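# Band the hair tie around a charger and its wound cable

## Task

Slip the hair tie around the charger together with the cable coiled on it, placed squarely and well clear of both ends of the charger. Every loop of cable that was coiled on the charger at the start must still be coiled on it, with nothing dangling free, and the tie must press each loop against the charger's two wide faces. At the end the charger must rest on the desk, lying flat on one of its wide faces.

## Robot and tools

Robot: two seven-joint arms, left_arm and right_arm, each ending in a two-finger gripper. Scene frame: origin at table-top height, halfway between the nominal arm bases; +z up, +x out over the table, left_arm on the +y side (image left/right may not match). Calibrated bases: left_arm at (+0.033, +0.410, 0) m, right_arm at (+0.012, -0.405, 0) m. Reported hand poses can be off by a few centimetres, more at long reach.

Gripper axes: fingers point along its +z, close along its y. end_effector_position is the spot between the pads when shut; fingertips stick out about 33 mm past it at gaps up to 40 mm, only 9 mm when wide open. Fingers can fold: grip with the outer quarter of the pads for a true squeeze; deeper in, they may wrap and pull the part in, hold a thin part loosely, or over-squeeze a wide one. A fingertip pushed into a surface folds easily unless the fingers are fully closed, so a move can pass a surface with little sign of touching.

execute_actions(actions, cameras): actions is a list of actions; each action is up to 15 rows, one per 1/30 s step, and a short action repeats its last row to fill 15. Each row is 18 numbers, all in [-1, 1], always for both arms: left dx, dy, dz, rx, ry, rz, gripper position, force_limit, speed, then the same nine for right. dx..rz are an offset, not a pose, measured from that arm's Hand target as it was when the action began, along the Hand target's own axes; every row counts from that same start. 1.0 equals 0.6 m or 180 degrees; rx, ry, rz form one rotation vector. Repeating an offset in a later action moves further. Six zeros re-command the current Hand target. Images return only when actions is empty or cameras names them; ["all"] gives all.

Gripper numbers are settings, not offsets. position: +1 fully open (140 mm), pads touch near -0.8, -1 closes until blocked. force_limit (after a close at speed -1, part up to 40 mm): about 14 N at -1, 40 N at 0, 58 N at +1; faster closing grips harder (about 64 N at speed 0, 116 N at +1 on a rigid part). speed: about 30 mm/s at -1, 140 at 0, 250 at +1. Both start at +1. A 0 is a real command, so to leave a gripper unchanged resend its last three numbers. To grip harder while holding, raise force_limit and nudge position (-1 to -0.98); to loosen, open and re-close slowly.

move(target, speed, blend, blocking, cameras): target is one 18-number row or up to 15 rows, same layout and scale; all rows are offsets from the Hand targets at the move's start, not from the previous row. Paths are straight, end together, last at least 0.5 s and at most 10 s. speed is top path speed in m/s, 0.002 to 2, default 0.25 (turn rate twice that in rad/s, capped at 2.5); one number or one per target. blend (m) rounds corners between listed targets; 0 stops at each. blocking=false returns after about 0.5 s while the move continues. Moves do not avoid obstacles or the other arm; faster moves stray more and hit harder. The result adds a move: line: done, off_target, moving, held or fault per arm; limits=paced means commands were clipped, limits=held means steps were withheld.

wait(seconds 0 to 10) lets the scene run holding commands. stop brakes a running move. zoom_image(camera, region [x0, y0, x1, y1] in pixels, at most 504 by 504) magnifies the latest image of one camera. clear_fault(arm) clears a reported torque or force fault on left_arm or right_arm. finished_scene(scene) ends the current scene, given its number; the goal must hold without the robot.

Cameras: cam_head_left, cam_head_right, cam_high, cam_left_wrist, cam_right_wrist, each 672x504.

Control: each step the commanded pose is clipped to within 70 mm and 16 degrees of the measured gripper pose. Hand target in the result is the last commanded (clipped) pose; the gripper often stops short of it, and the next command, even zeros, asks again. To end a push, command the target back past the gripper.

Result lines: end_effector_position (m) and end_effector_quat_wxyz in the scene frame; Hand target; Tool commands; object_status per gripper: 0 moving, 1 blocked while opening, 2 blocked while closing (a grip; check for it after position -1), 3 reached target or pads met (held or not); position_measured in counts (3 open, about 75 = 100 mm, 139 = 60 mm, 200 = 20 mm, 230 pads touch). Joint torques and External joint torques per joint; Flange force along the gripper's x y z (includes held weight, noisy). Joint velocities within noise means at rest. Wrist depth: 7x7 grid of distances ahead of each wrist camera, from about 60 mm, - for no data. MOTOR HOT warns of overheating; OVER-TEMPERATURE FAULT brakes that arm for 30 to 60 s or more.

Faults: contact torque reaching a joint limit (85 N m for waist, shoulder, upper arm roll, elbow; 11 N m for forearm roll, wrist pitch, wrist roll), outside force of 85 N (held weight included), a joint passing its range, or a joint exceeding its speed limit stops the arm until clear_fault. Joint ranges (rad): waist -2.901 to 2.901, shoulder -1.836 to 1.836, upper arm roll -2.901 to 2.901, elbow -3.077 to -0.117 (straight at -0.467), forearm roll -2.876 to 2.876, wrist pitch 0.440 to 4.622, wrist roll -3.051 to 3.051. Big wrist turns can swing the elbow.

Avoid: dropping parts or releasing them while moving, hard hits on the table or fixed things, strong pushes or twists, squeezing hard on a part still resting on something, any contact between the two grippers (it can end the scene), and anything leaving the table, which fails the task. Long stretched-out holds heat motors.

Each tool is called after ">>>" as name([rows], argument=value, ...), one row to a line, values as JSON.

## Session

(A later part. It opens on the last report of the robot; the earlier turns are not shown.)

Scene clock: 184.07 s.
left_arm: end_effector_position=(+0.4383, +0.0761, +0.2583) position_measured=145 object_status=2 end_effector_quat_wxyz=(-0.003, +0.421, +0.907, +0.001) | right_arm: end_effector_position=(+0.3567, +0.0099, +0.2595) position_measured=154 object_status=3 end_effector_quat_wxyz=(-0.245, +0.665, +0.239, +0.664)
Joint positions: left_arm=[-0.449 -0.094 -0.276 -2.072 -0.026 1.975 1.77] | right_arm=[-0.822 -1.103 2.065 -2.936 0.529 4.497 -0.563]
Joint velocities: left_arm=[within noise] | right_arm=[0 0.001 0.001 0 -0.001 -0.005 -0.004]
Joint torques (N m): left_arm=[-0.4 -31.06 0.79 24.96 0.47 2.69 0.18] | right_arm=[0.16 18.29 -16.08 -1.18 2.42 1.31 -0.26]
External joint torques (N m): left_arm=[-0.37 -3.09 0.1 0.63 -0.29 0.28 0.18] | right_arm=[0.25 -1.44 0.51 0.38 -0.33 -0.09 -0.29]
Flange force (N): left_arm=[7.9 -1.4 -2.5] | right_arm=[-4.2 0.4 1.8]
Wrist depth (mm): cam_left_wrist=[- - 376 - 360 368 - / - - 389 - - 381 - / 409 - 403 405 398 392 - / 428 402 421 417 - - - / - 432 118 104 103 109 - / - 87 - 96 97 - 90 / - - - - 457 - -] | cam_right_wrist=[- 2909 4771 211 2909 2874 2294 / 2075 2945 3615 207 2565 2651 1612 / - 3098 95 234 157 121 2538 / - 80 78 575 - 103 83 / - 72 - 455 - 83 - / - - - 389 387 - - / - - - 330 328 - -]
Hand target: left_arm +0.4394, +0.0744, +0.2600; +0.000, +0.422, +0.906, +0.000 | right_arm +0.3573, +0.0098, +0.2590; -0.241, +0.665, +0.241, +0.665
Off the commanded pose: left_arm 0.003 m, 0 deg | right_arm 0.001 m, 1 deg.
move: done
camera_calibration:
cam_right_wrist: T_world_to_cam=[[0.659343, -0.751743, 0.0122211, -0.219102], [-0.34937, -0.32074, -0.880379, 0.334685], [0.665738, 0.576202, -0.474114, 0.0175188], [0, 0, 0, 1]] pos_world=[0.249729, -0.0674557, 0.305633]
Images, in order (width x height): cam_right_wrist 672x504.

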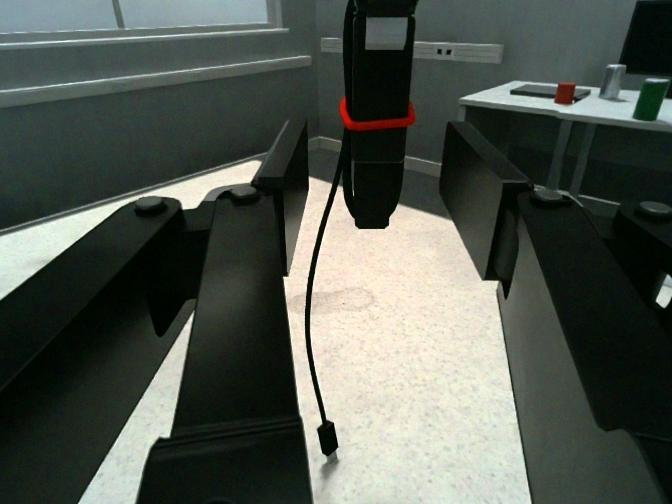

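>>> move([
  [0,0,0,0,0,0,-1,-0.1,-1, 0.0042,0,0.06,0,0,0,-0.2,0,-0.5],
  [0,0,0,0,0,0,-1,-0.1,-1, 0.0042,0,0.13,0,0,0,-0.2,0,-0.5],
], speed=0.07, blend=0.01, cameras=["all"])

>>> zoom_image(camera="cam_left_wrist", region=[180, 180, 580, 460])

Scene clock: 186.63 s.
left_arm: end_effector_position=(+0.4383, +0.0761, +0.2583) position_measured=145 object_status=2 end_effector_quat_wxyz=(-0.003, +0.421, +0.907, +0.001) | right_arm: end_effector_position=(+0.4159, +0.0599, +0.2620) position_measured=154 object_status=3 end_effector_quat_wxyz=(-0.245, +0.665, +0.239, +0.664)
Joint positions: left_arm=[-0.449 -0.094 -0.276 -2.072 -0.026 1.975 1.77] | right_arm=[-0.966 -1.152 2 -2.722 0.407 4.418 -0.575]
Joint velocities: left_arm=[within noise] | right_arm=[0.001 0 0.001 0.002 -0.002 -0.003 0]
Joint torques (N m): left_arm=[-0.38 -31.11 0.84 24.96 0.46 2.7 0.2] | right_arm=[-0.48 20.27 -19.91 1.86 2.54 1.35 -0.38]
External joint torques (N m): left_arm=[-0.41 -3.21 0.09 0.71 -0.31 0.3 0.2] | right_arm=[-0.41 -2.43 0.5 0.63 -0.35 -0.08 -0.41]
Flange force (N): left_arm=[8.0 -1.5 -2.6] | right_arm=[-7.0 2.1 4.5]
Wrist depth (mm): cam_left_wrist=[- - - - - - 360 / - - - - 390 - - / 135 136 405 - - - - / - - - 151 - 407 - / - - 117 - 103 418 431 / - 87 - 96 98 - 89 / - - - - - - -] | cam_right_wrist=[2294 - 3360 123 111 - 2075 / 2681 2093 - 134 131 2511 1623 / 3020 - 95 143 141 111 2982 / - 80 78 189 163 103 83 / - 72 - 458 438 83 - / - - - 392 392 - - / - - - 345 331 - -]
Hand target: left_arm +0.4394, +0.0744, +0.2600; +0.000, +0.422, +0.906, +0.000 | right_arm +0.4172, +0.0598, +0.2615; -0.241, +0.665, +0.241, +0.665
Off the commanded pose: left_arm 0.003 m, 0 deg | right_arm 0.001 m, 0 deg.
move: done
camera_calibration:
cam_left_wrist: T_world_to_cam=[[0.769772, 0.637491, -0.0325052, -0.364481], [0.625397, -0.743015, 0.238342, -0.261953], [0.127789, -0.203798, -0.970637, 0.354036], [0, 0, 0, 1]] pos_world=[0.39915, 0.10987, 0.394227]
cam_right_wrist: T_world_to_cam=[[0.659652, -0.751456, 0.0131517, -0.220957], [-0.348989, -0.321758, -0.880158, 0.373403], [0.665632, 0.576008, -0.474498, -0.0493691], [0, 0, 0, 1]] pos_world=[0.30893, -0.0174573, 0.308135]

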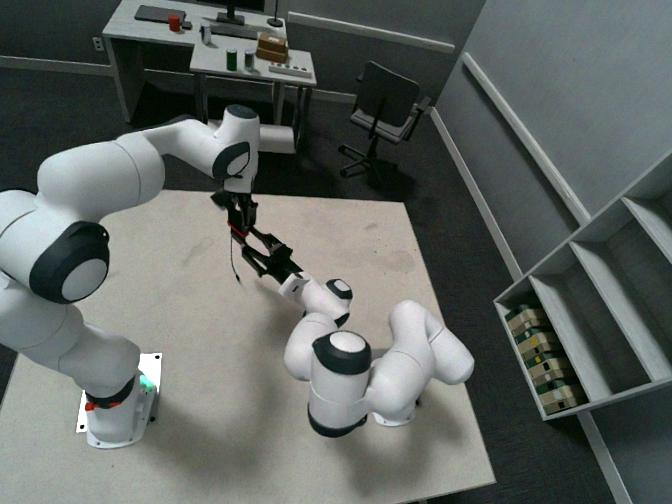

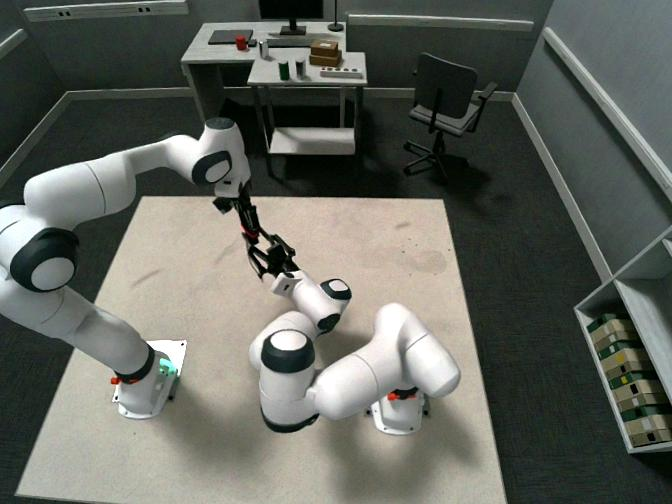

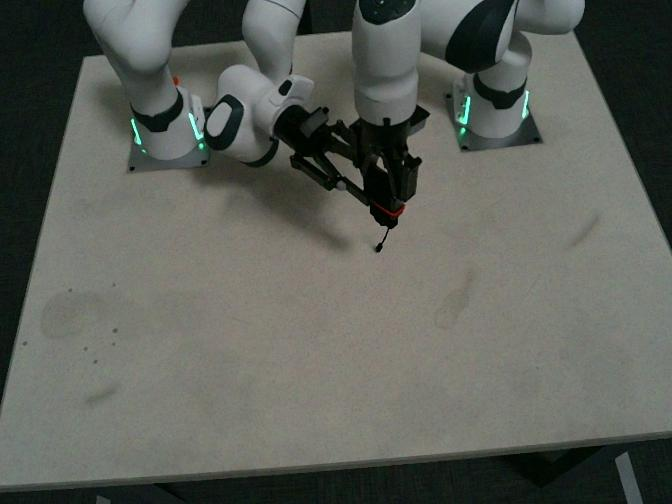

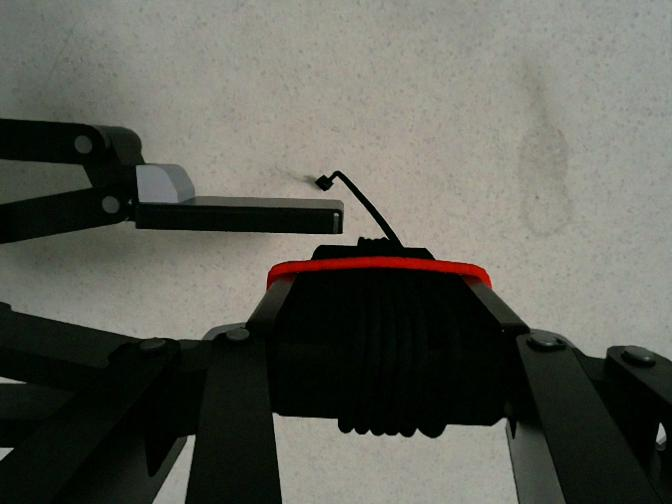

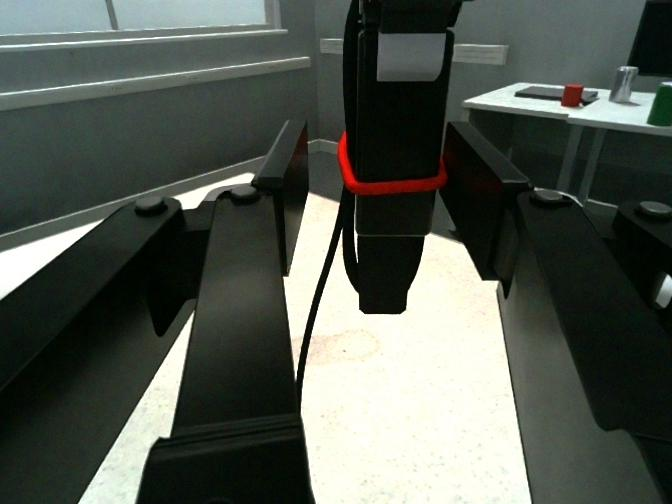

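Scaled by 1.260 from the camera's 672x504 image, which has a finer 960x720 frame.

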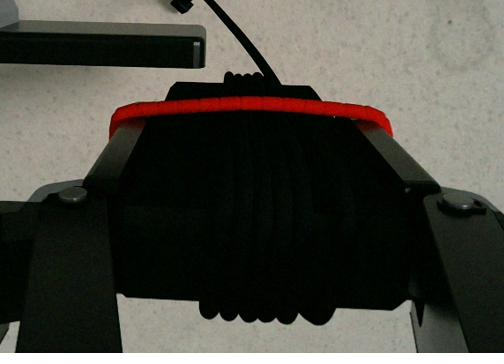

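>>> move([
  [0,0,0,0,0,0,-1,-0.1,-1, -0.01,0.005,0,0,0,0,-0.2,0,-0.5],
  [0,0,0,0,0,0,-1,-0.1,-1, -0.01,0.005,0.048,0,0,0,-0.2,0,-0.5],
], speed=0.06, blend=0.003, cameras=["cam_left_wrist","cam_right_wrist"])

>>> zoom_image(camera="cam_right_wrist", region=[240, 60, 500, 300])

>>> zoom_image(camera="cam_left_wrist", region=[180, 180, 580, 460])

Scene clock: 188.50 s.
left_arm: end_effector_position=(+0.4383, +0.0761, +0.2583) position_measured=145 object_status=2 end_effector_quat_wxyz=(-0.003, +0.421, +0.907, +0.001) | right_arm: end_effector_position=(+0.4399, +0.0761, +0.2562) position_measured=154 object_status=3 end_effector_quat_wxyz=(-0.244, +0.665, +0.239, +0.664)
Joint positions: left_arm=[-0.449 -0.094 -0.276 -2.072 -0.026 1.975 1.77] | right_arm=[-1.039 -1.182 2.008 -2.631 0.387 4.398 -0.575]
Joint velocities: left_arm=[within noise] | right_arm=[0 -0.001 -0.001 0 -0.002 -0.004 -0.001]
Joint torques (N m): left_arm=[-0.42 -31.09 0.82 24.94 0.47 2.7 0.17] | right_arm=[-0.58 22.39 -20.96 2.57 2.56 1.3 -0.32]
External joint torques (N m): left_arm=[-0.45 -2.98 0.07 0.53 -0.29 0.28 0.17] | right_arm=[-0.54 -2.01 0.74 0.83 -0.37 -0.13 -0.36]
Flange force (N): left_arm=[7.9 -1.5 -2.2] | right_arm=[-6.8 1.9 5.1]
Wrist depth (mm): cam_left_wrist=[- - 362 - - - 366 / - 387 400 - - - - / - 135 140 - - - - / 143 422 141 138 150 412 - / 165 104 110 105 108 109 - / - 87 - 97 97 - 90 / - - - - - - -] | cam_right_wrist=[2362 2774 3098 96 87 - 2945 / 2593 2169 - 105 103 2622 1549 / 2681 - 96 114 115 111 - / - 80 78 125 124 103 83 / - 72 - 435 428 83 - / - - - 384 384 - - / - - - 325 325 - -]
Hand target: left_arm +0.4394, +0.0744, +0.2600; +0.000, +0.422, +0.906, +0.000 | right_arm +0.4412, +0.0760, +0.2555; -0.241, +0.665, +0.241, +0.665
Off the commanded pose: left_arm 0.003 m, 0 deg | right_arm 0.001 m, 0 deg.
move: done
camera_calibration:
cam_left_wrist: T_world_to_cam=[[0.769772, 0.637491, -0.0325052, -0.364481], [0.625397, -0.743015, 0.238342, -0.261953], [0.127789, -0.203798, -0.970637, 0.354036], [0, 0, 0, 1]] pos_world=[0.39915, 0.10987, 0.394227]
cam_right_wrist: T_world_to_cam=[[0.65966, -0.751438, 0.0137612, -0.224726], [-0.348342, -0.321919, -0.880356, 0.38173], [0.665963, 0.575942, -0.474114, -0.0776546], [0, 0, 0, 1]] pos_world=[0.332931, -0.00125753, 0.302334]
Images, in order (width x height): cam_left_wrist 672x504, cam_right_wrist 672x504.

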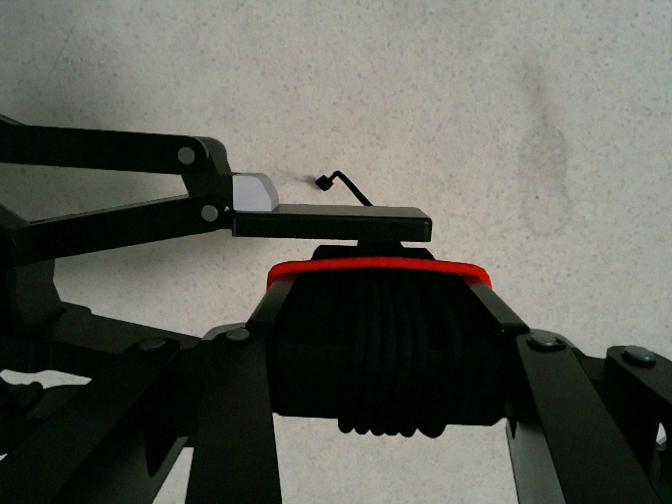

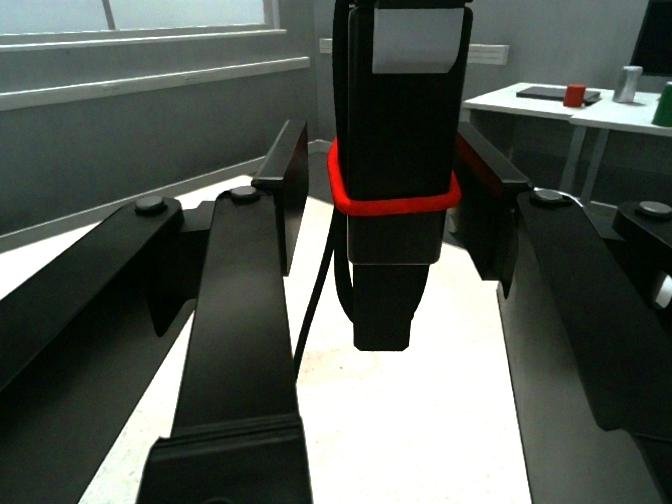

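Scaled by 1.938 from the camera's 672x504 image, which has a finer 960x720 frame.

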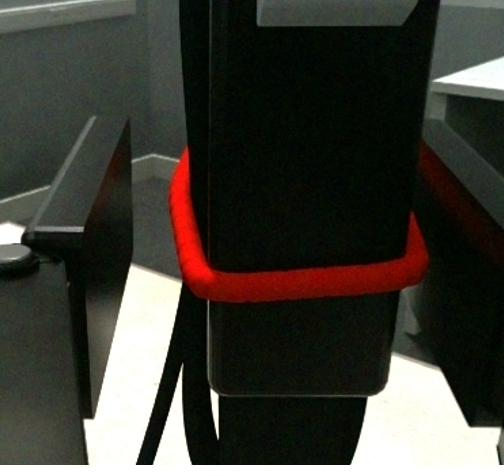

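Scaled by 1.260 from the camera's 672x504 image, which has a finer 960x720 frame.

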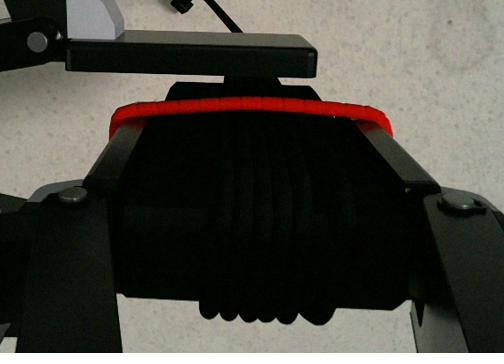

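>>> execute_actions([
  [[0,0,0,0,0,0,-1,-0.1,-1, -0.003,0.002,-0.003,0,0,0,-1,-0.1,-1]],
  [[0,0,0,0,0,0,-1,-0.1,-1, 0,0,0,0,0,0,-1,-0.1,-1]],
  [[0,0,0,0,0,0,-1,-0.1,-1, 0,0,0,0,0,0,-1,-0.1,-1]],
], cameras=["cam_left_wrist","cam_right_wrist"])

>>> zoom_image(camera="cam_left_wrist", region=[180, 180, 580, 460])

>>> zoom_image(camera="cam_right_wrist", region=[240, 60, 500, 300])

Scene clock: 190.60 s.
left_arm: end_effector_position=(+0.4381, +0.0759, +0.2581) position_measured=145 object_status=2 end_effector_quat_wxyz=(-0.003, +0.424, +0.906, +0.001) | right_arm: end_effector_position=(+0.4409, +0.0742, +0.2546) position_measured=182 object_status=2 end_effector_quat_wxyz=(-0.242, +0.665, +0.240, +0.665)
Joint positions: left_arm=[-0.449 -0.094 -0.276 -2.072 -0.027 1.976 1.777] | right_arm=[-1.041 -1.187 2.009 -2.633 0.387 4.4 -0.575]
Joint torques (N m): left_arm=[0.07 -31 1.14 25.26 0.61 2.62 -0.11] | right_arm=[-0.39 22.49 -20.43 1.68 3.02 1.82 -0.18]
External joint torques (N m): left_arm=[0.11 -2.99 0.47 0.89 -0.16 0.2 -0.11] | right_arm=[-0.37 -1.89 1.27 0.04 0.09 0.4 -0.21]
External joint torques at the end of the 1st action: left_arm=[-0.74 -2.93 -0.1 0.82 -0.29 0.36 0.11] | right_arm=[-0.17 -1.42 1.17 0.48 -0.03 0.39 -0.19]
External joint torques at the end of the 2nd action: left_arm=[0.06 -3.13 0.39 0.91 -0.16 0.23 -0.17] | right_arm=[-0.28 -1.85 1.33 0.09 0.08 0.39 -0.2]
Flange force (N): left_arm=[6.5 -0.9 -3.1] | right_arm=[-8.5 1.9 1.0]
Flange force at the end of the 1st action (N): left_arm=[6.5 -1.9 -2.5] | right_arm=[-7.1 1.3 1.8]
Flange force at the end of the 2nd action (N): left_arm=[6.8 -1.2 -3.1] | right_arm=[-8.4 1.7 1.0]
Wrist depth (mm): cam_left_wrist=[- - 376 369 370 362 377 / - 390 - - 381 - - / - 140 145 - 393 - - / 146 145 143 143 143 - - / 165 157 109 105 110 108 - / - 87 - 100 98 99 89 / - - - - - - -] | cam_right_wrist=[2339 2774 - 94 88 - 1680 / 2362 - - 104 104 2485 1559 / - - 92 111 112 1601 2538 / - - 83 122 119 - 83 / - 65 - 151 151 - 73 / - - - 382 382 - - / - - - 323 323 - -]
Hand target: left_arm +0.4394, +0.0744, +0.2600; +0.000, +0.422, +0.906, +0.000 | right_arm +0.4406, +0.0739, +0.2537; -0.241, +0.665, +0.241, +0.665
Off the commanded pose: left_arm 0.003 m, 0 deg | right_arm 0.001 m, 0 deg.
camera_calibration:
cam_left_wrist: T_world_to_cam=[[0.773856, 0.632502, -0.0330033, -0.365411], [0.620679, -0.746953, 0.238365, -0.259536], [0.126114, -0.204944, -0.970615, 0.354643], [0, 0, 0, 1]] pos_world=[0.399139, 0.109944, 0.394026]
cam_right_wrist: T_world_to_cam=[[0.657962, -0.752824, 0.0185177, -0.227087], [-0.347631, -0.325456, -0.879336, 0.379653], [0.668012, 0.572132, -0.475842, -0.0781945], [0, 0, 0, 1]] pos_world=[0.333628, -0.00265854, 0.30084]
Images, in order (width x height): cam_left_wrist 672x504, cam_right_wrist 672x504.

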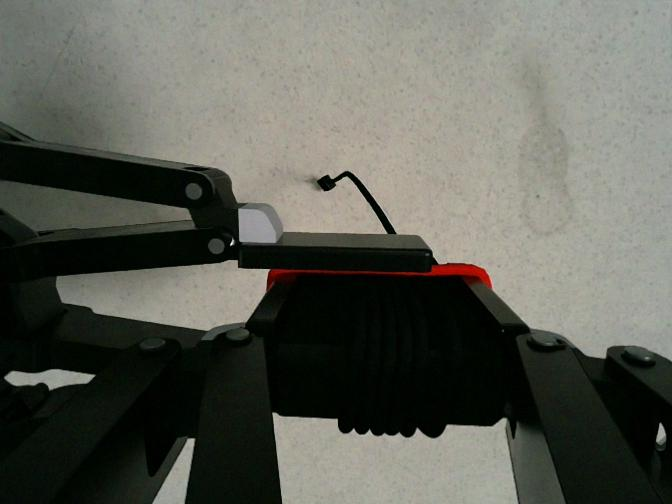

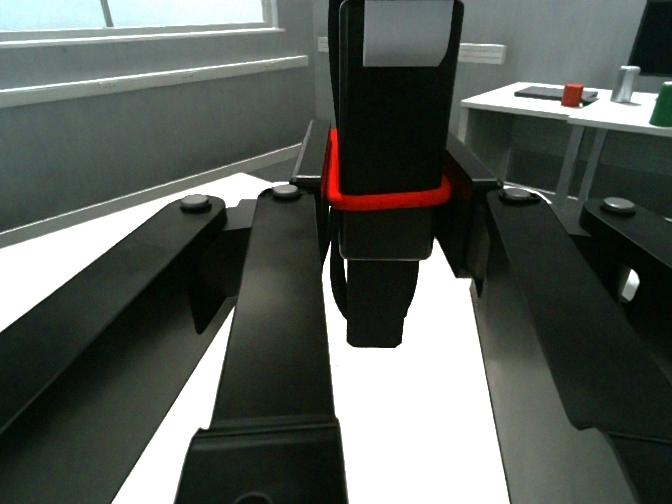

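Scaled by 1.260 from the camera's 672x504 image, which has a finer 960x720 frame.

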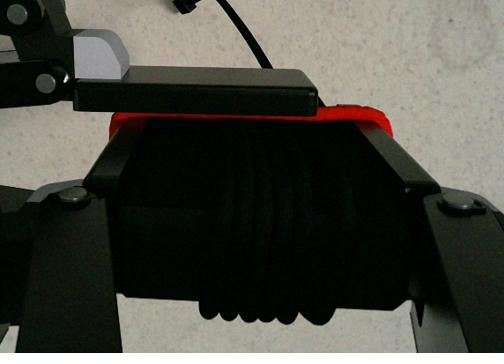

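Scaled by 1.938 from the camera's 672x504 image, which has a finer 960x720 frame.

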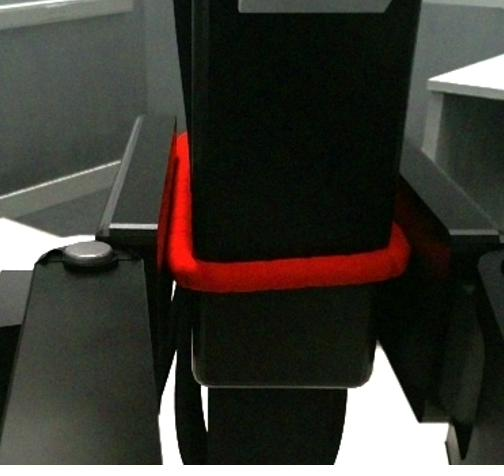

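>>> execute_actions([
  [[0,0,0,0,0,0,-1,-0.1,-1, 0,0,0,0,0,0,-0.98,0.1,-1]],
  [[0,0,0,0,0,0,-1,-0.1,-1, 0,0,0,0,0,0,-0.98,0.1,-1]],
  [[0,0,0,0,0,0,-0.06,-0.1,-1, 0,0,0,0,0,0,-0.98,0.1,-1]],
  [[0,0,0,0,0,0,-0.06,-0.1,-1, 0,0,0,0,0,0,-0.98,0.1,-1]],
], cameras=["cam_left_wrist","cam_right_wrist"])

>>> zoom_image(camera="cam_left_wrist", region=[180, 180, 580, 460])

>>> zoom_image(camera="cam_right_wrist", region=[240, 60, 500, 300])

Scene clock: 193.10 s.
left_arm: end_effector_position=(+0.4385, +0.0763, +0.2581) position_measured=138 object_status=1 end_effector_quat_wxyz=(-0.003, +0.424, +0.906, +0.001) | right_arm: end_effector_position=(+0.4410, +0.0739, +0.2540) position_measured=185 object_status=2 end_effector_quat_wxyz=(-0.241, +0.665, +0.240, +0.664)
Joint positions: left_arm=[-0.449 -0.094 -0.276 -2.072 -0.027 1.976 1.777] | right_arm=[-1.042 -1.187 2.01 -2.633 0.387 4.399 -0.575]
Joint torques (N m): left_arm=[-1.19 -31.09 0.26 25.27 0.42 2.59 -0.12] | right_arm=[-0.17 22.63 -20.73 2.43 2.92 1.87 -0.21]
External joint torques (N m): left_arm=[-1.07 -3.05 -0.33 0.91 -0.34 0.18 -0.12] | right_arm=[-0.12 -1.71 0.93 0.81 -0.01 0.45 -0.24]
External joint torques at the end of the 1st action: left_arm=[0.35 -2.93 0.58 0.87 -0.17 0.21 -0.26] | right_arm=[-0.36 -1.8 1.28 -0.1 0.08 0.37 -0.24]
External joint torques at the end of the 2nd action: left_arm=[0.23 -3.09 0.37 0.83 -0.18 0.21 -0.23] | right_arm=[-0.42 -1.86 1.22 -0.18 0.08 0.38 -0.27]
External joint torques at the end of the 3rd action: left_arm=[-1.25 -2.98 -0.57 0.91 -0.34 0.18 -0.14] | right_arm=[-0.19 -1.62 0.99 0.78 0 0.42 -0.29]
Flange force (N): left_arm=[6.2 -2.8 -3.2] | right_arm=[-7.5 1.4 2.9]
Flange force at the end of the 1st action (N): left_arm=[6.4 -0.9 -3.0] | right_arm=[-8.1 1.8 0.6]
Flange force at the end of the 2nd action (N): left_arm=[6.9 -1.2 -3.0] | right_arm=[-8.0 2.0 0.5]
Flange force at the end of the 3rd action (N): left_arm=[5.8 -3.1 -3.1] | right_arm=[-7.5 1.4 2.9]
Wrist depth (mm): cam_left_wrist=[- - - - 363 360 - / - - - - - 365 - / - 140 146 - - 400 403 / 147 145 144 143 144 - - / 166 167 104 102 101 109 - / - 88 - - 101 102 90 / - - - - - - -] | cam_right_wrist=[- 3314 3314 94 86 - 1924 / 2460 2565 - 103 103 2538 1623 / - - 92 109 111 1657 2272 / - - 83 120 120 - 83 / - 64 - - 146 - 73 / - - - 379 381 - - / - - - 321 322 - -]
Hand target: left_arm +0.4394, +0.0744, +0.2600; +0.000, +0.422, +0.906, +0.000 | right_arm +0.4406, +0.0739, +0.2537; -0.241, +0.665, +0.241, +0.665
Off the commanded pose: left_arm 0.003 m, 0 deg | right_arm 0.001 m, 0 deg.
camera_calibration:
cam_left_wrist: T_world_to_cam=[[0.77341, 0.633044, -0.0330602, -0.365758], [0.621172, -0.74644, 0.238691, -0.259804], [0.126424, -0.205142, -0.970533, 0.354554], [0, 0, 0, 1]] pos_world=[0.39944, 0.110347, 0.394028]
cam_right_wrist: T_world_to_cam=[[0.657475, -0.753244, 0.0187024, -0.227189], [-0.348406, -0.32593, -0.878853, 0.379385], [0.668087, 0.571308, -0.476726, -0.0780971], [0, 0, 0, 1]] pos_world=[0.333727, -0.0028582, 0.300442]
Images, in order (width x height): cam_left_wrist 672x504, cam_right_wrist 672x504.

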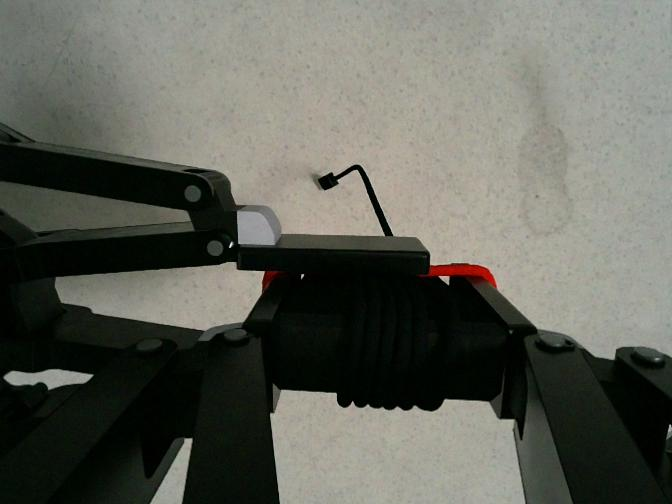

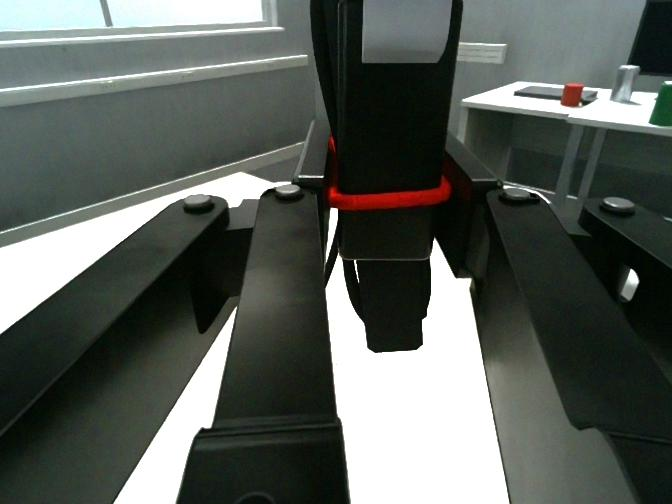

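Scaled by 1.260 from the camera's 672x504 image, which has a finer 960x720 frame.

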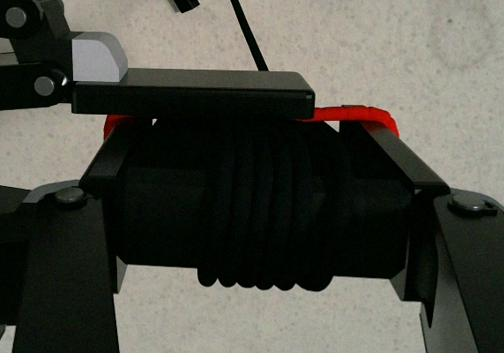

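Scaled by 1.938 from the camera's 672x504 image, which has a finer 960x720 frame.

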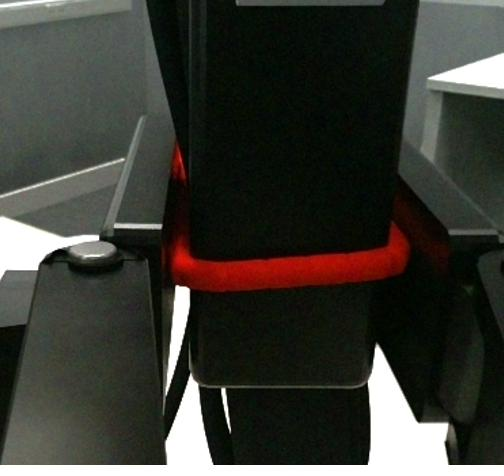

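>>> move([
  [0,0,-0.025,0,0,0,-0.06,-0.1,-1, 0,0,0,0,0,0,-0.98,0.1,-1],
], speed=0.04, cameras=["cam_left_wrist","cam_right_wrist"])

>>> zoom_image(camera="cam_left_wrist", region=[180, 180, 580, 460])

>>> zoom_image(camera="cam_right_wrist", region=[240, 60, 500, 300])

Scene clock: 194.17 s.
left_arm: end_effector_position=(+0.4381, +0.0763, +0.2684) position_measured=138 object_status=1 end_effector_quat_wxyz=(-0.005, +0.424, +0.906, +0.002) | right_arm: end_effector_position=(+0.4403, +0.0740, +0.2578) position_measured=185 object_status=2 end_effector_quat_wxyz=(-0.244, +0.662, +0.240, +0.667)
Joint positions: left_arm=[-0.449 -0.097 -0.275 -2.048 -0.027 1.944 1.777] | right_arm=[-1.042 -1.187 2.008 -2.633 0.392 4.407 -0.575]
Joint velocities: left_arm=[0 0.001 0.001 0.002 -0.001 -0.004 -0.002] | right_arm=[within noise]
Joint torques (N m): left_arm=[-0.9 -34.05 0.78 27.38 0.23 2.36 -0.05] | right_arm=[-0.64 21.91 -18.38 1.43 1.83 0.75 -0.18]
External joint torques (N m): left_arm=[-0.8 -6.04 0.14 2.94 -0.54 -0.04 -0.05] | right_arm=[-0.54 -2.41 3.31 -0.16 -1.1 -0.65 -0.21]
Flange force (N): left_arm=[9.1 -2.6 -9.2] | right_arm=[-11.4 1.6 2.7]
Wrist depth (mm): cam_left_wrist=[- - - 370 - - - / - - - - - - 400 / 147 147 152 430 - - 402 / 155 154 153 161 164 - 414 / 167 177 111 103 107 108 432 / - 88 - - 111 107 90 / - - - - - - -] | cam_right_wrist=[2410 - 2909 98 96 2460 1940 / 2565 2807 3360 104 104 2460 1601 / 2681 3181 3314 109 110 1767 2593 / - - 83 121 120 - 83 / - 64 - - 145 - 73 / - - - 388 388 - - / - - - 327 - - -]
Hand target: left_arm +0.4394, +0.0744, +0.2750; +0.000, +0.422, +0.906, +0.000 | right_arm +0.4406, +0.0739, +0.2537; -0.241, +0.665, +0.241, +0.665
Off the commanded pose: left_arm 0.007 m, 1 deg | right_arm 0.004 m, 1 deg.
move: off_target (left_arm, right_arm)
camera_calibration:
cam_left_wrist: T_world_to_cam=[[0.773258, 0.633186, -0.0338753, -0.364924], [0.622019, -0.747078, 0.234448, -0.261141], [0.123142, -0.20236, -0.971538, 0.366065], [0, 0, 0, 1]] pos_world=[0.399538, 0.110049, 0.404509]
cam_right_wrist: T_world_to_cam=[[0.659492, -0.751501, 0.0177897, -0.227481], [-0.341517, -0.320619, -0.883499, 0.380256], [0.669654, 0.576585, -0.468096, -0.0792235], [0, 0, 0, 1]] pos_world=[0.332938, -0.00335602, 0.302918]
Images, in order (width x height): cam_left_wrist 672x504, cam_right_wrist 672x504.

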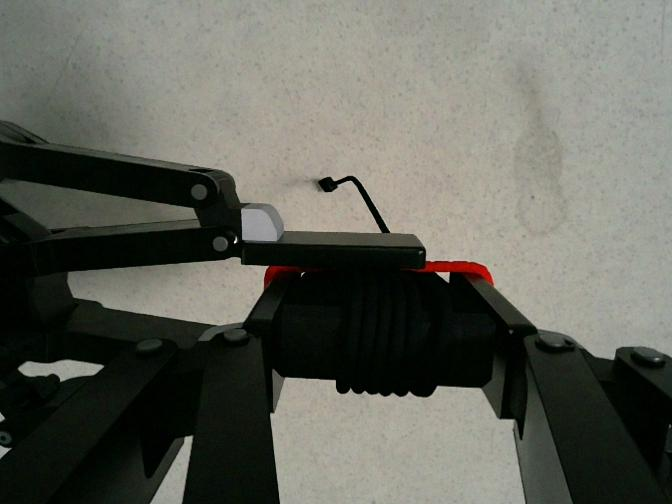

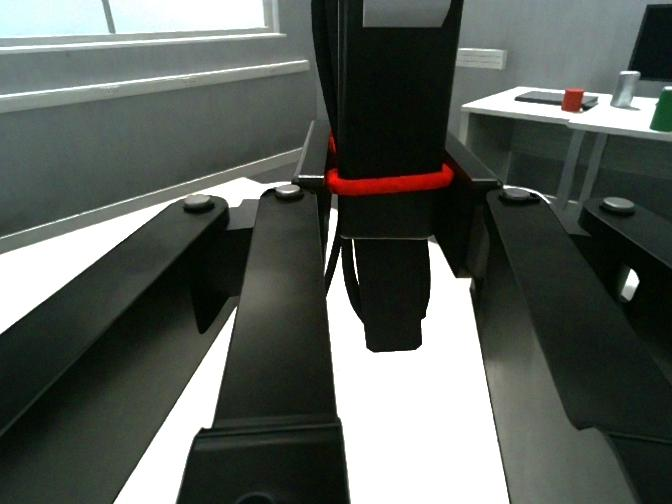

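Scaled by 1.260 from the camera's 672x504 image, which has a finer 960x720 frame.

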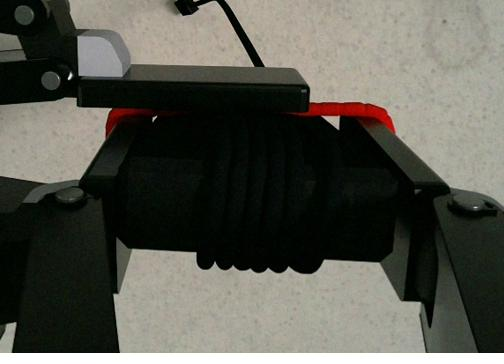

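Scaled by 1.938 from the camera's 672x504 image, which has a finer 960x720 frame.

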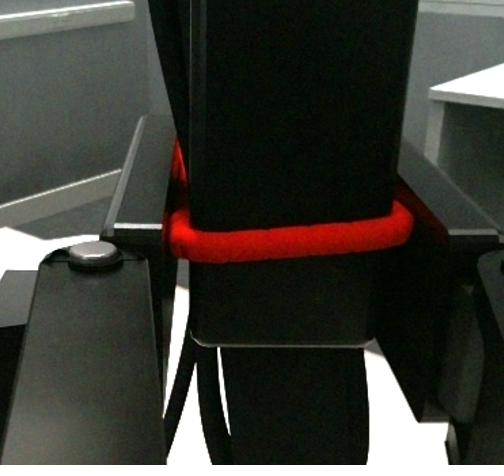

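>>> move([
  [0,0,-0.02,0,0,0,-0.06,-0.1,-1, 0,0,0,0,0,0,-0.98,0.1,-1],
], speed=0.03, cameras=["cam_left_wrist","cam_right_wrist"])

>>> zoom_image(camera="cam_right_wrist", region=[240, 60, 500, 300])

Scene clock: 195.27 s.
left_arm: end_effector_position=(+0.4381, +0.0757, +0.2807) position_measured=138 object_status=1 end_effector_quat_wxyz=(-0.005, +0.423, +0.906, +0.001) | right_arm: end_effector_position=(+0.4402, +0.0742, +0.2595) position_measured=185 object_status=2 end_effector_quat_wxyz=(-0.245, +0.660, +0.239, +0.668)
Joint positions: left_arm=[-0.449 -0.102 -0.274 -2.023 -0.03 1.914 1.777] | right_arm=[-1.041 -1.187 2.006 -2.632 0.394 4.409 -0.575]
Joint torques (N m): left_arm=[-0.36 -33.65 1.02 27.49 0.63 2.29 -0.02] | right_arm=[-0.68 21.98 -18.39 1.06 1.73 0.45 -0.24]
External joint torques (N m): left_arm=[-0.14 -5.61 0.45 2.91 -0.14 -0.12 -0.02] | right_arm=[-0.71 -2.4 3.32 -0.62 -1.2 -0.95 -0.27]
Flange force (N): left_arm=[7.9 -1.4 -8.8] | right_arm=[-10.6 1.5 2.1]
Wrist depth (mm): cam_left_wrist=[- - 397 390 - - - / - - 406 - - - - / 159 158 161 411 - 418 - / 165 163 162 160 159 - 432 / 172 174 111 113 115 113 446 / - 88 - - - 107 90 / - - - - 488 - -] | cam_right_wrist=[2386 2711 - 97 98 2410 2189 / 2230 - 3976 103 105 2622 1491 / - - 94 106 109 2874 2460 / - - 83 133 132 - 83 / - 64 - - 146 - 73 / - - - 390 387 - - / - - - 330 - - -]
Hand target: left_arm +0.4394, +0.0744, +0.2870; +0.000, +0.422, +0.906, +0.000 | right_arm +0.4406, +0.0739, +0.2537; -0.241, +0.665, +0.241, +0.665
Off the commanded pose: left_arm 0.007 m, 1 deg | right_arm 0.006 m, 1 deg.
move: off_target (left_arm, right_arm)
camera_calibration:
cam_left_wrist: T_world_to_cam=[[0.772449, 0.63412, -0.0348481, -0.363569], [0.622983, -0.74594, 0.235511, -0.26535], [0.123348, -0.20363, -0.971247, 0.377852], [0, 0, 0, 1]] pos_world=[0.39954, 0.109553, 0.416811]
cam_right_wrist: T_world_to_cam=[[0.660077, -0.750998, 0.0173011, -0.227482], [-0.338763, -0.318148, -0.88545, 0.38096], [0.670476, 0.578605, -0.464413, -0.0799904], [0, 0, 0, 1]] pos_world=[0.332842, -0.00335434, 0.304108]
Images, in order (width x height): cam_left_wrist 672x504, cam_right_wrist 672x504.

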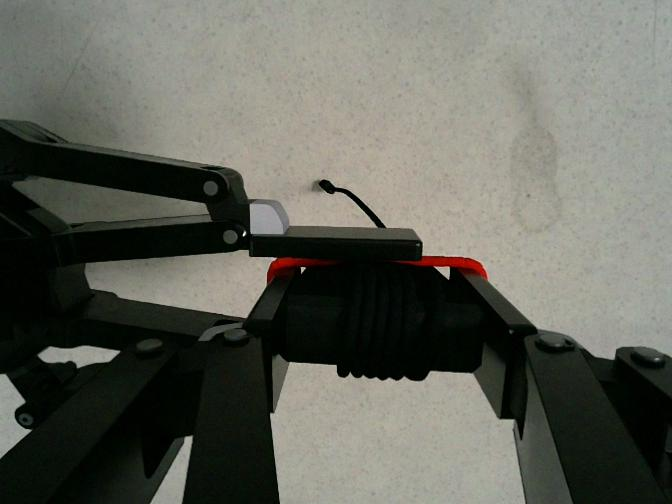

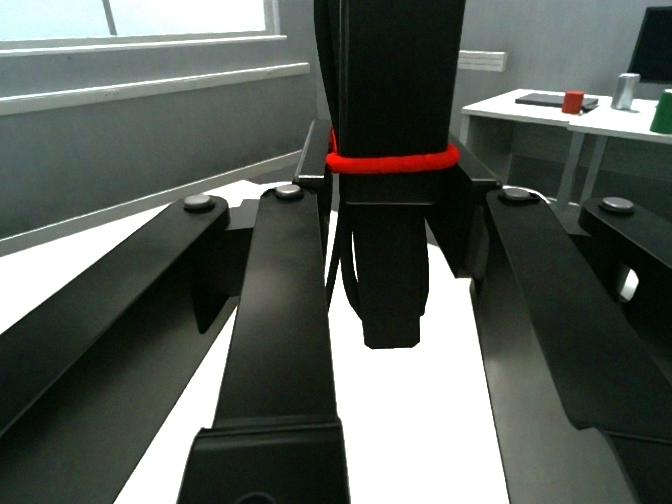

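Scaled by 1.938 from the camera's 672x504 image, which has a finer 960x720 frame.

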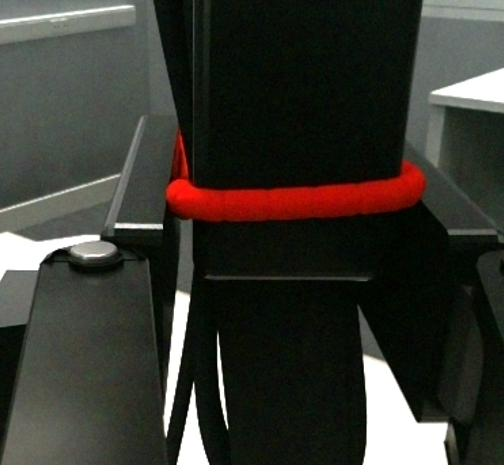

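>>> move([
  [0,0,-0.02,0,0,0,-0.06,-0.1,-1, 0,0,0,0,0,0,-0.98,0.1,-1],
], speed=0.03, cameras=["cam_left_wrist","cam_right_wrist"])

>>> zoom_image(camera="cam_right_wrist", region=[240, 60, 500, 300])

Scene clock: 196.67 s.
left_arm: end_effector_position=(+0.4388, +0.0746, +0.2972) position_measured=138 object_status=1 end_effector_quat_wxyz=(-0.001, +0.423, +0.906, +0.001) | right_arm: end_effector_position=(+0.4410, +0.0737, +0.2540) position_measured=193 object_status=0 end_effector_quat_wxyz=(-0.242, +0.665, +0.240, +0.665)
Joint positions: left_arm=[-0.449 -0.112 -0.273 -1.992 -0.031 1.882 1.777] | right_arm=[-1.042 -1.187 2.011 -2.633 0.389 4.4 -0.575]
Joint torques (N m): left_arm=[-0.53 -29.91 1.22 25.13 0.68 2.43 0.01] | right_arm=[0.26 23.04 -21.22 2.48 3 1.88 -0.22]
External joint torques (N m): left_arm=[-0.47 -2.41 0.42 0.61 -0.11 0.01 0.01] | right_arm=[0.26 -1.31 0.4 0.85 0.07 0.45 -0.25]
Flange force (N): left_arm=[5.7 -1.1 -2.1] | right_arm=[-4.9 0.2 2.2]
Wrist depth (mm): cam_left_wrist=[- - - - 394 395 - / - - - - - - - / 177 180 184 - - - - / 185 184 184 180 164 - 444 / 188 193 126 138 139 125 - / - 88 - - - 107 90 / - - - - - - -] | cam_right_wrist=[2189 - 3098 95 95 - 1741 / 2410 1807 - 103 103 2485 1570 / 2651 3059 92 103 121 2294 2434 / - - 83 115 130 85 78 / - 64 - 150 - - 68 / - - - 382 - - - / - - - 322 - - -]
Hand target: left_arm +0.4394, +0.0745, +0.2990; +0.000, +0.422, +0.906, +0.000 | right_arm +0.4406, +0.0739, +0.2537; -0.241, +0.665, +0.241, +0.665
Off the commanded pose: left_arm 0.002 m, 0 deg | right_arm 0.001 m, 0 deg.
move: done
camera_calibration:
cam_left_wrist: T_world_to_cam=[[0.772608, 0.63407, -0.0321265, -0.363714], [0.621466, -0.744963, 0.242509, -0.271983], [0.129835, -0.20733, -0.969617, 0.390434], [0, 0, 0, 1]] pos_world=[0.399345, 0.108951, 0.432845]
cam_right_wrist: T_world_to_cam=[[0.65726, -0.753449, 0.0179971, -0.226988], [-0.34839, -0.324915, -0.879235, 0.379308], [0.668306, 0.571616, -0.476048, -0.0782409], [0, 0, 0, 1]] pos_world=[0.333626, -0.00305673, 0.30034]
Images, in order (width x height): cam_left_wrist 672x504, cam_right_wrist 672x504.

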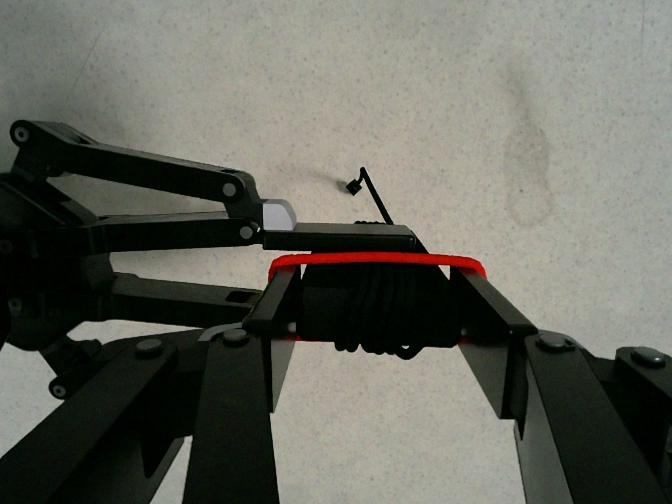

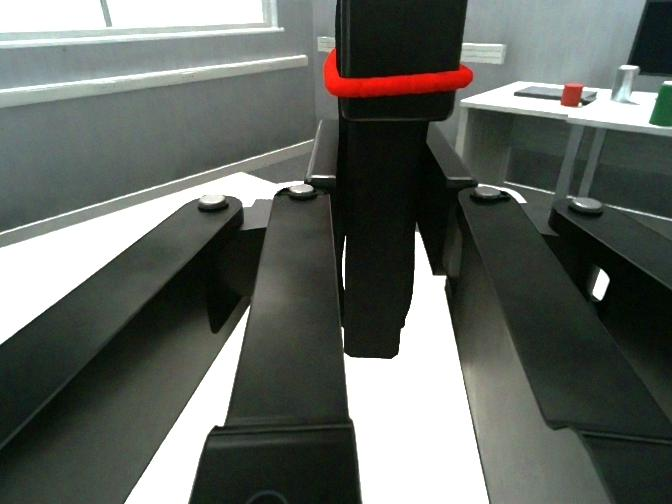

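Scaled by 1.938 from the camera's 672x504 image, which has a finer 960x720 frame.

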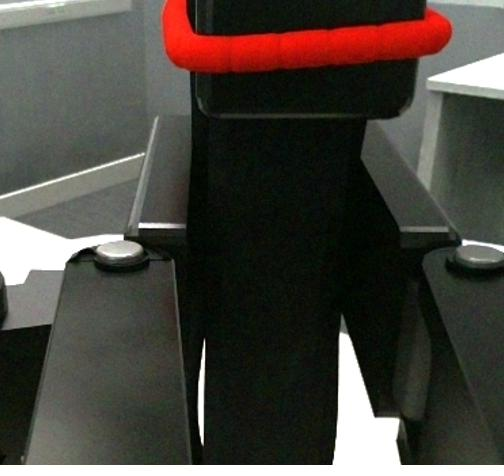

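>>> execute_actions([
  [[0,0,0,0,0,0,-1,-0.1,-1, 0,0,0,0,0,0,-0.98,0.1,-1]],
  [[0,0,0,0,0,0,-1,-0.1,-1, 0,0,0,0,0,0,-0.98,0.1,-1]],
  [[0,0,0,0,0,0,-1,-0.1,-1, 0,0,0,0,0,0,-0.2,-0.1,-1]],
  [[0,0,0,0,0,0,-1,-0.1,-1, 0,0,0,0,0,0,-0.2,-0.1,-1]],
], cameras=["cam_left_wrist","cam_right_wrist","cam_high"])

>>> zoom_image(camera="cam_right_wrist", region=[240, 0, 520, 380])

>>> zoom_image(camera="cam_left_wrist", region=[180, 180, 580, 460])

Scene clock: 199.33 s.
left_arm: end_effector_position=(+0.4388, +0.0746, +0.2973) position_measured=145 object_status=2 end_effector_quat_wxyz=(-0.001, +0.423, +0.906, +0.001) | right_arm: end_effector_position=(+0.4410, +0.0736, +0.2536) position_measured=154 object_status=3 end_effector_quat_wxyz=(-0.241, +0.665, +0.240, +0.664)
Joint positions: left_arm=[-0.449 -0.112 -0.273 -1.992 -0.031 1.882 1.777] | right_arm=[-1.042 -1.187 2.011 -2.633 0.389 4.4 -0.575]
Joint torques (N m): left_arm=[-0.42 -30.53 1.2 25.47 0.7 2.44 0.06] | right_arm=[-0.18 22.98 -20.67 1.97 2.81 1.83 -0.19]
External joint torques (N m): left_arm=[-0.49 -3.03 0.27 0.94 -0.1 0.02 0.06] | right_arm=[-0.11 -1.41 1.04 0.34 -0.13 0.41 -0.22]
External joint torques at the end of the 1st action: left_arm=[-0.04 -2.41 0.47 0.62 -0.08 0.03 0.05] | right_arm=[0.2 -1.44 0.28 0.71 0.17 0.54 -0.21]
External joint torques at the end of the 2nd action: left_arm=[-0.24 -2.48 0.34 0.62 -0.1 0.05 0.04] | right_arm=[0.2 -1.38 0.21 0.82 0.15 0.55 -0.28]
External joint torques at the end of the 3rd action: left_arm=[-0.28 -3.02 0.46 0.98 -0.06 0.02 0] | right_arm=[0 -1.36 0.99 0.32 -0.07 0.41 -0.25]
Flange force (N): left_arm=[6.5 -1.3 -3.0] | right_arm=[-6.3 1.5 1.4]
Flange force at the end of the 1st action (N): left_arm=[5.8 -0.6 -2.1] | right_arm=[-5.2 0.6 1.8]
Flange force at the end of the 2nd action (N): left_arm=[5.9 -1.0 -2.1] | right_arm=[-4.9 0.5 2.1]
Flange force at the end of the 3rd action (N): left_arm=[6.3 -1.0 -3.1] | right_arm=[-6.0 1.0 1.1]
Wrist depth (mm): cam_left_wrist=[- - - 410 - 400 - / - - - 406 440 - - / 186 181 180 176 - - - / 189 204 - 165 156 - - / 195 194 117 145 138 108 - / - 84 - 515 - 84 89 / - - - - - - -] | cam_right_wrist=[2169 2681 - 97 98 - 2209 / 2316 - 3408 104 104 2538 1612 / - - 95 125 137 1520 2362 / - 80 78 135 136 103 83 / - 72 - 153 427 83 - / - - - 380 381 - - / - - - 332 321 - -]
Hand target: left_arm +0.4394, +0.0745, +0.2990; +0.000, +0.422, +0.906, +0.000 | right_arm +0.4406, +0.0739, +0.2537; -0.241, +0.665, +0.241, +0.665
Off the commanded pose: left_arm 0.002 m, 0 deg | right_arm 0.001 m, 0 deg.
camera_calibration:
cam_left_wrist: T_world_to_cam=[[0.772618, 0.634055, -0.0321874, -0.363686], [0.621454, -0.744949, 0.242582, -0.272036], [0.129832, -0.207426, -0.969597, 0.390534], [0, 0, 0, 1]] pos_world=[0.399345, 0.108951, 0.432945]
cam_right_wrist: T_world_to_cam=[[0.657131, -0.753558, 0.0181533, -0.227052], [-0.348874, -0.325403, -0.878863, 0.379129], [0.668181, 0.571195, -0.476729, -0.0782041], [0, 0, 0, 1]] pos_world=[0.333725, -0.00305702, 0.300042]
Images, in order (width x height): cam_high 672x504, cam_left_wrist 672x504, cam_right_wrist 672x504.

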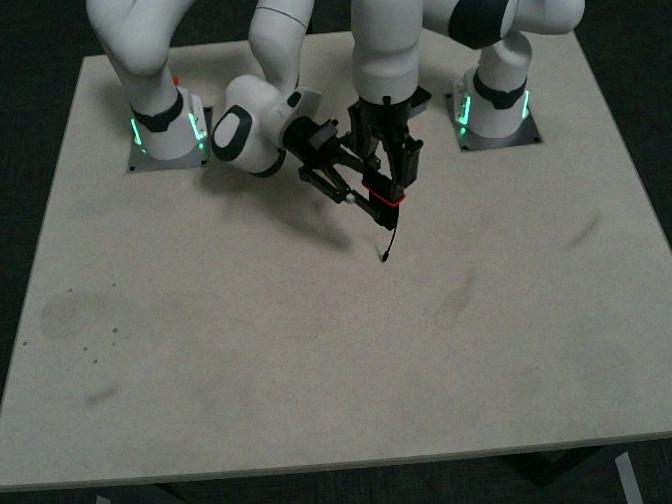

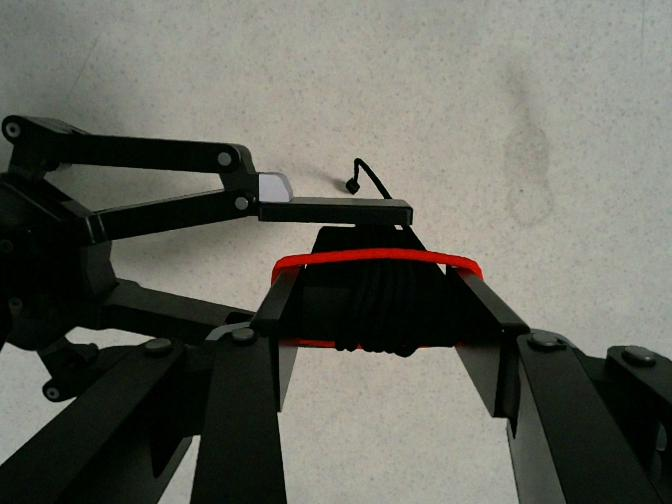

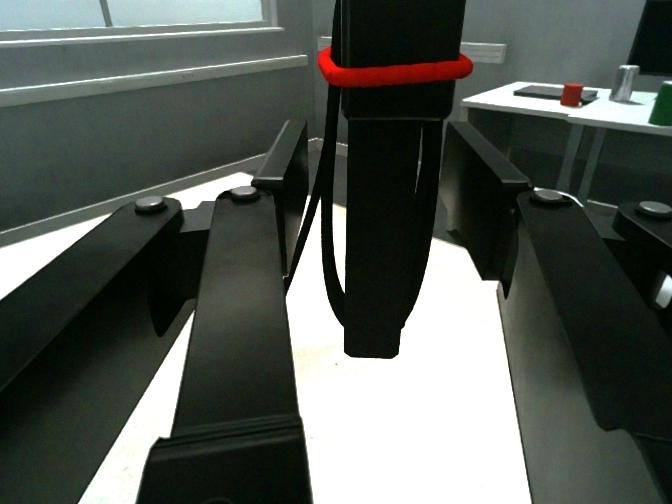

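Scaled by 1.326 from the camera's 672x504 image, which has a finer 960x720 frame.

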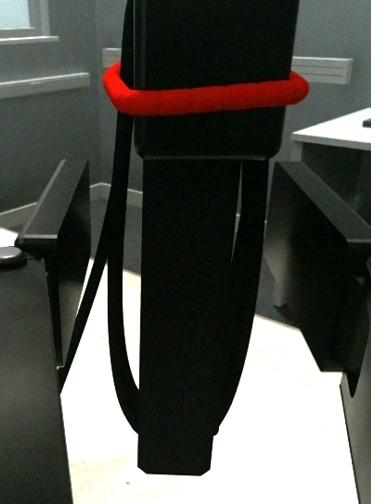

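Scaled by 1.260 from the camera's 672x504 image, which has a finer 960x720 frame.

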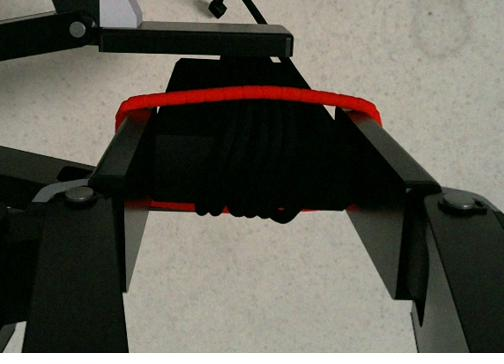

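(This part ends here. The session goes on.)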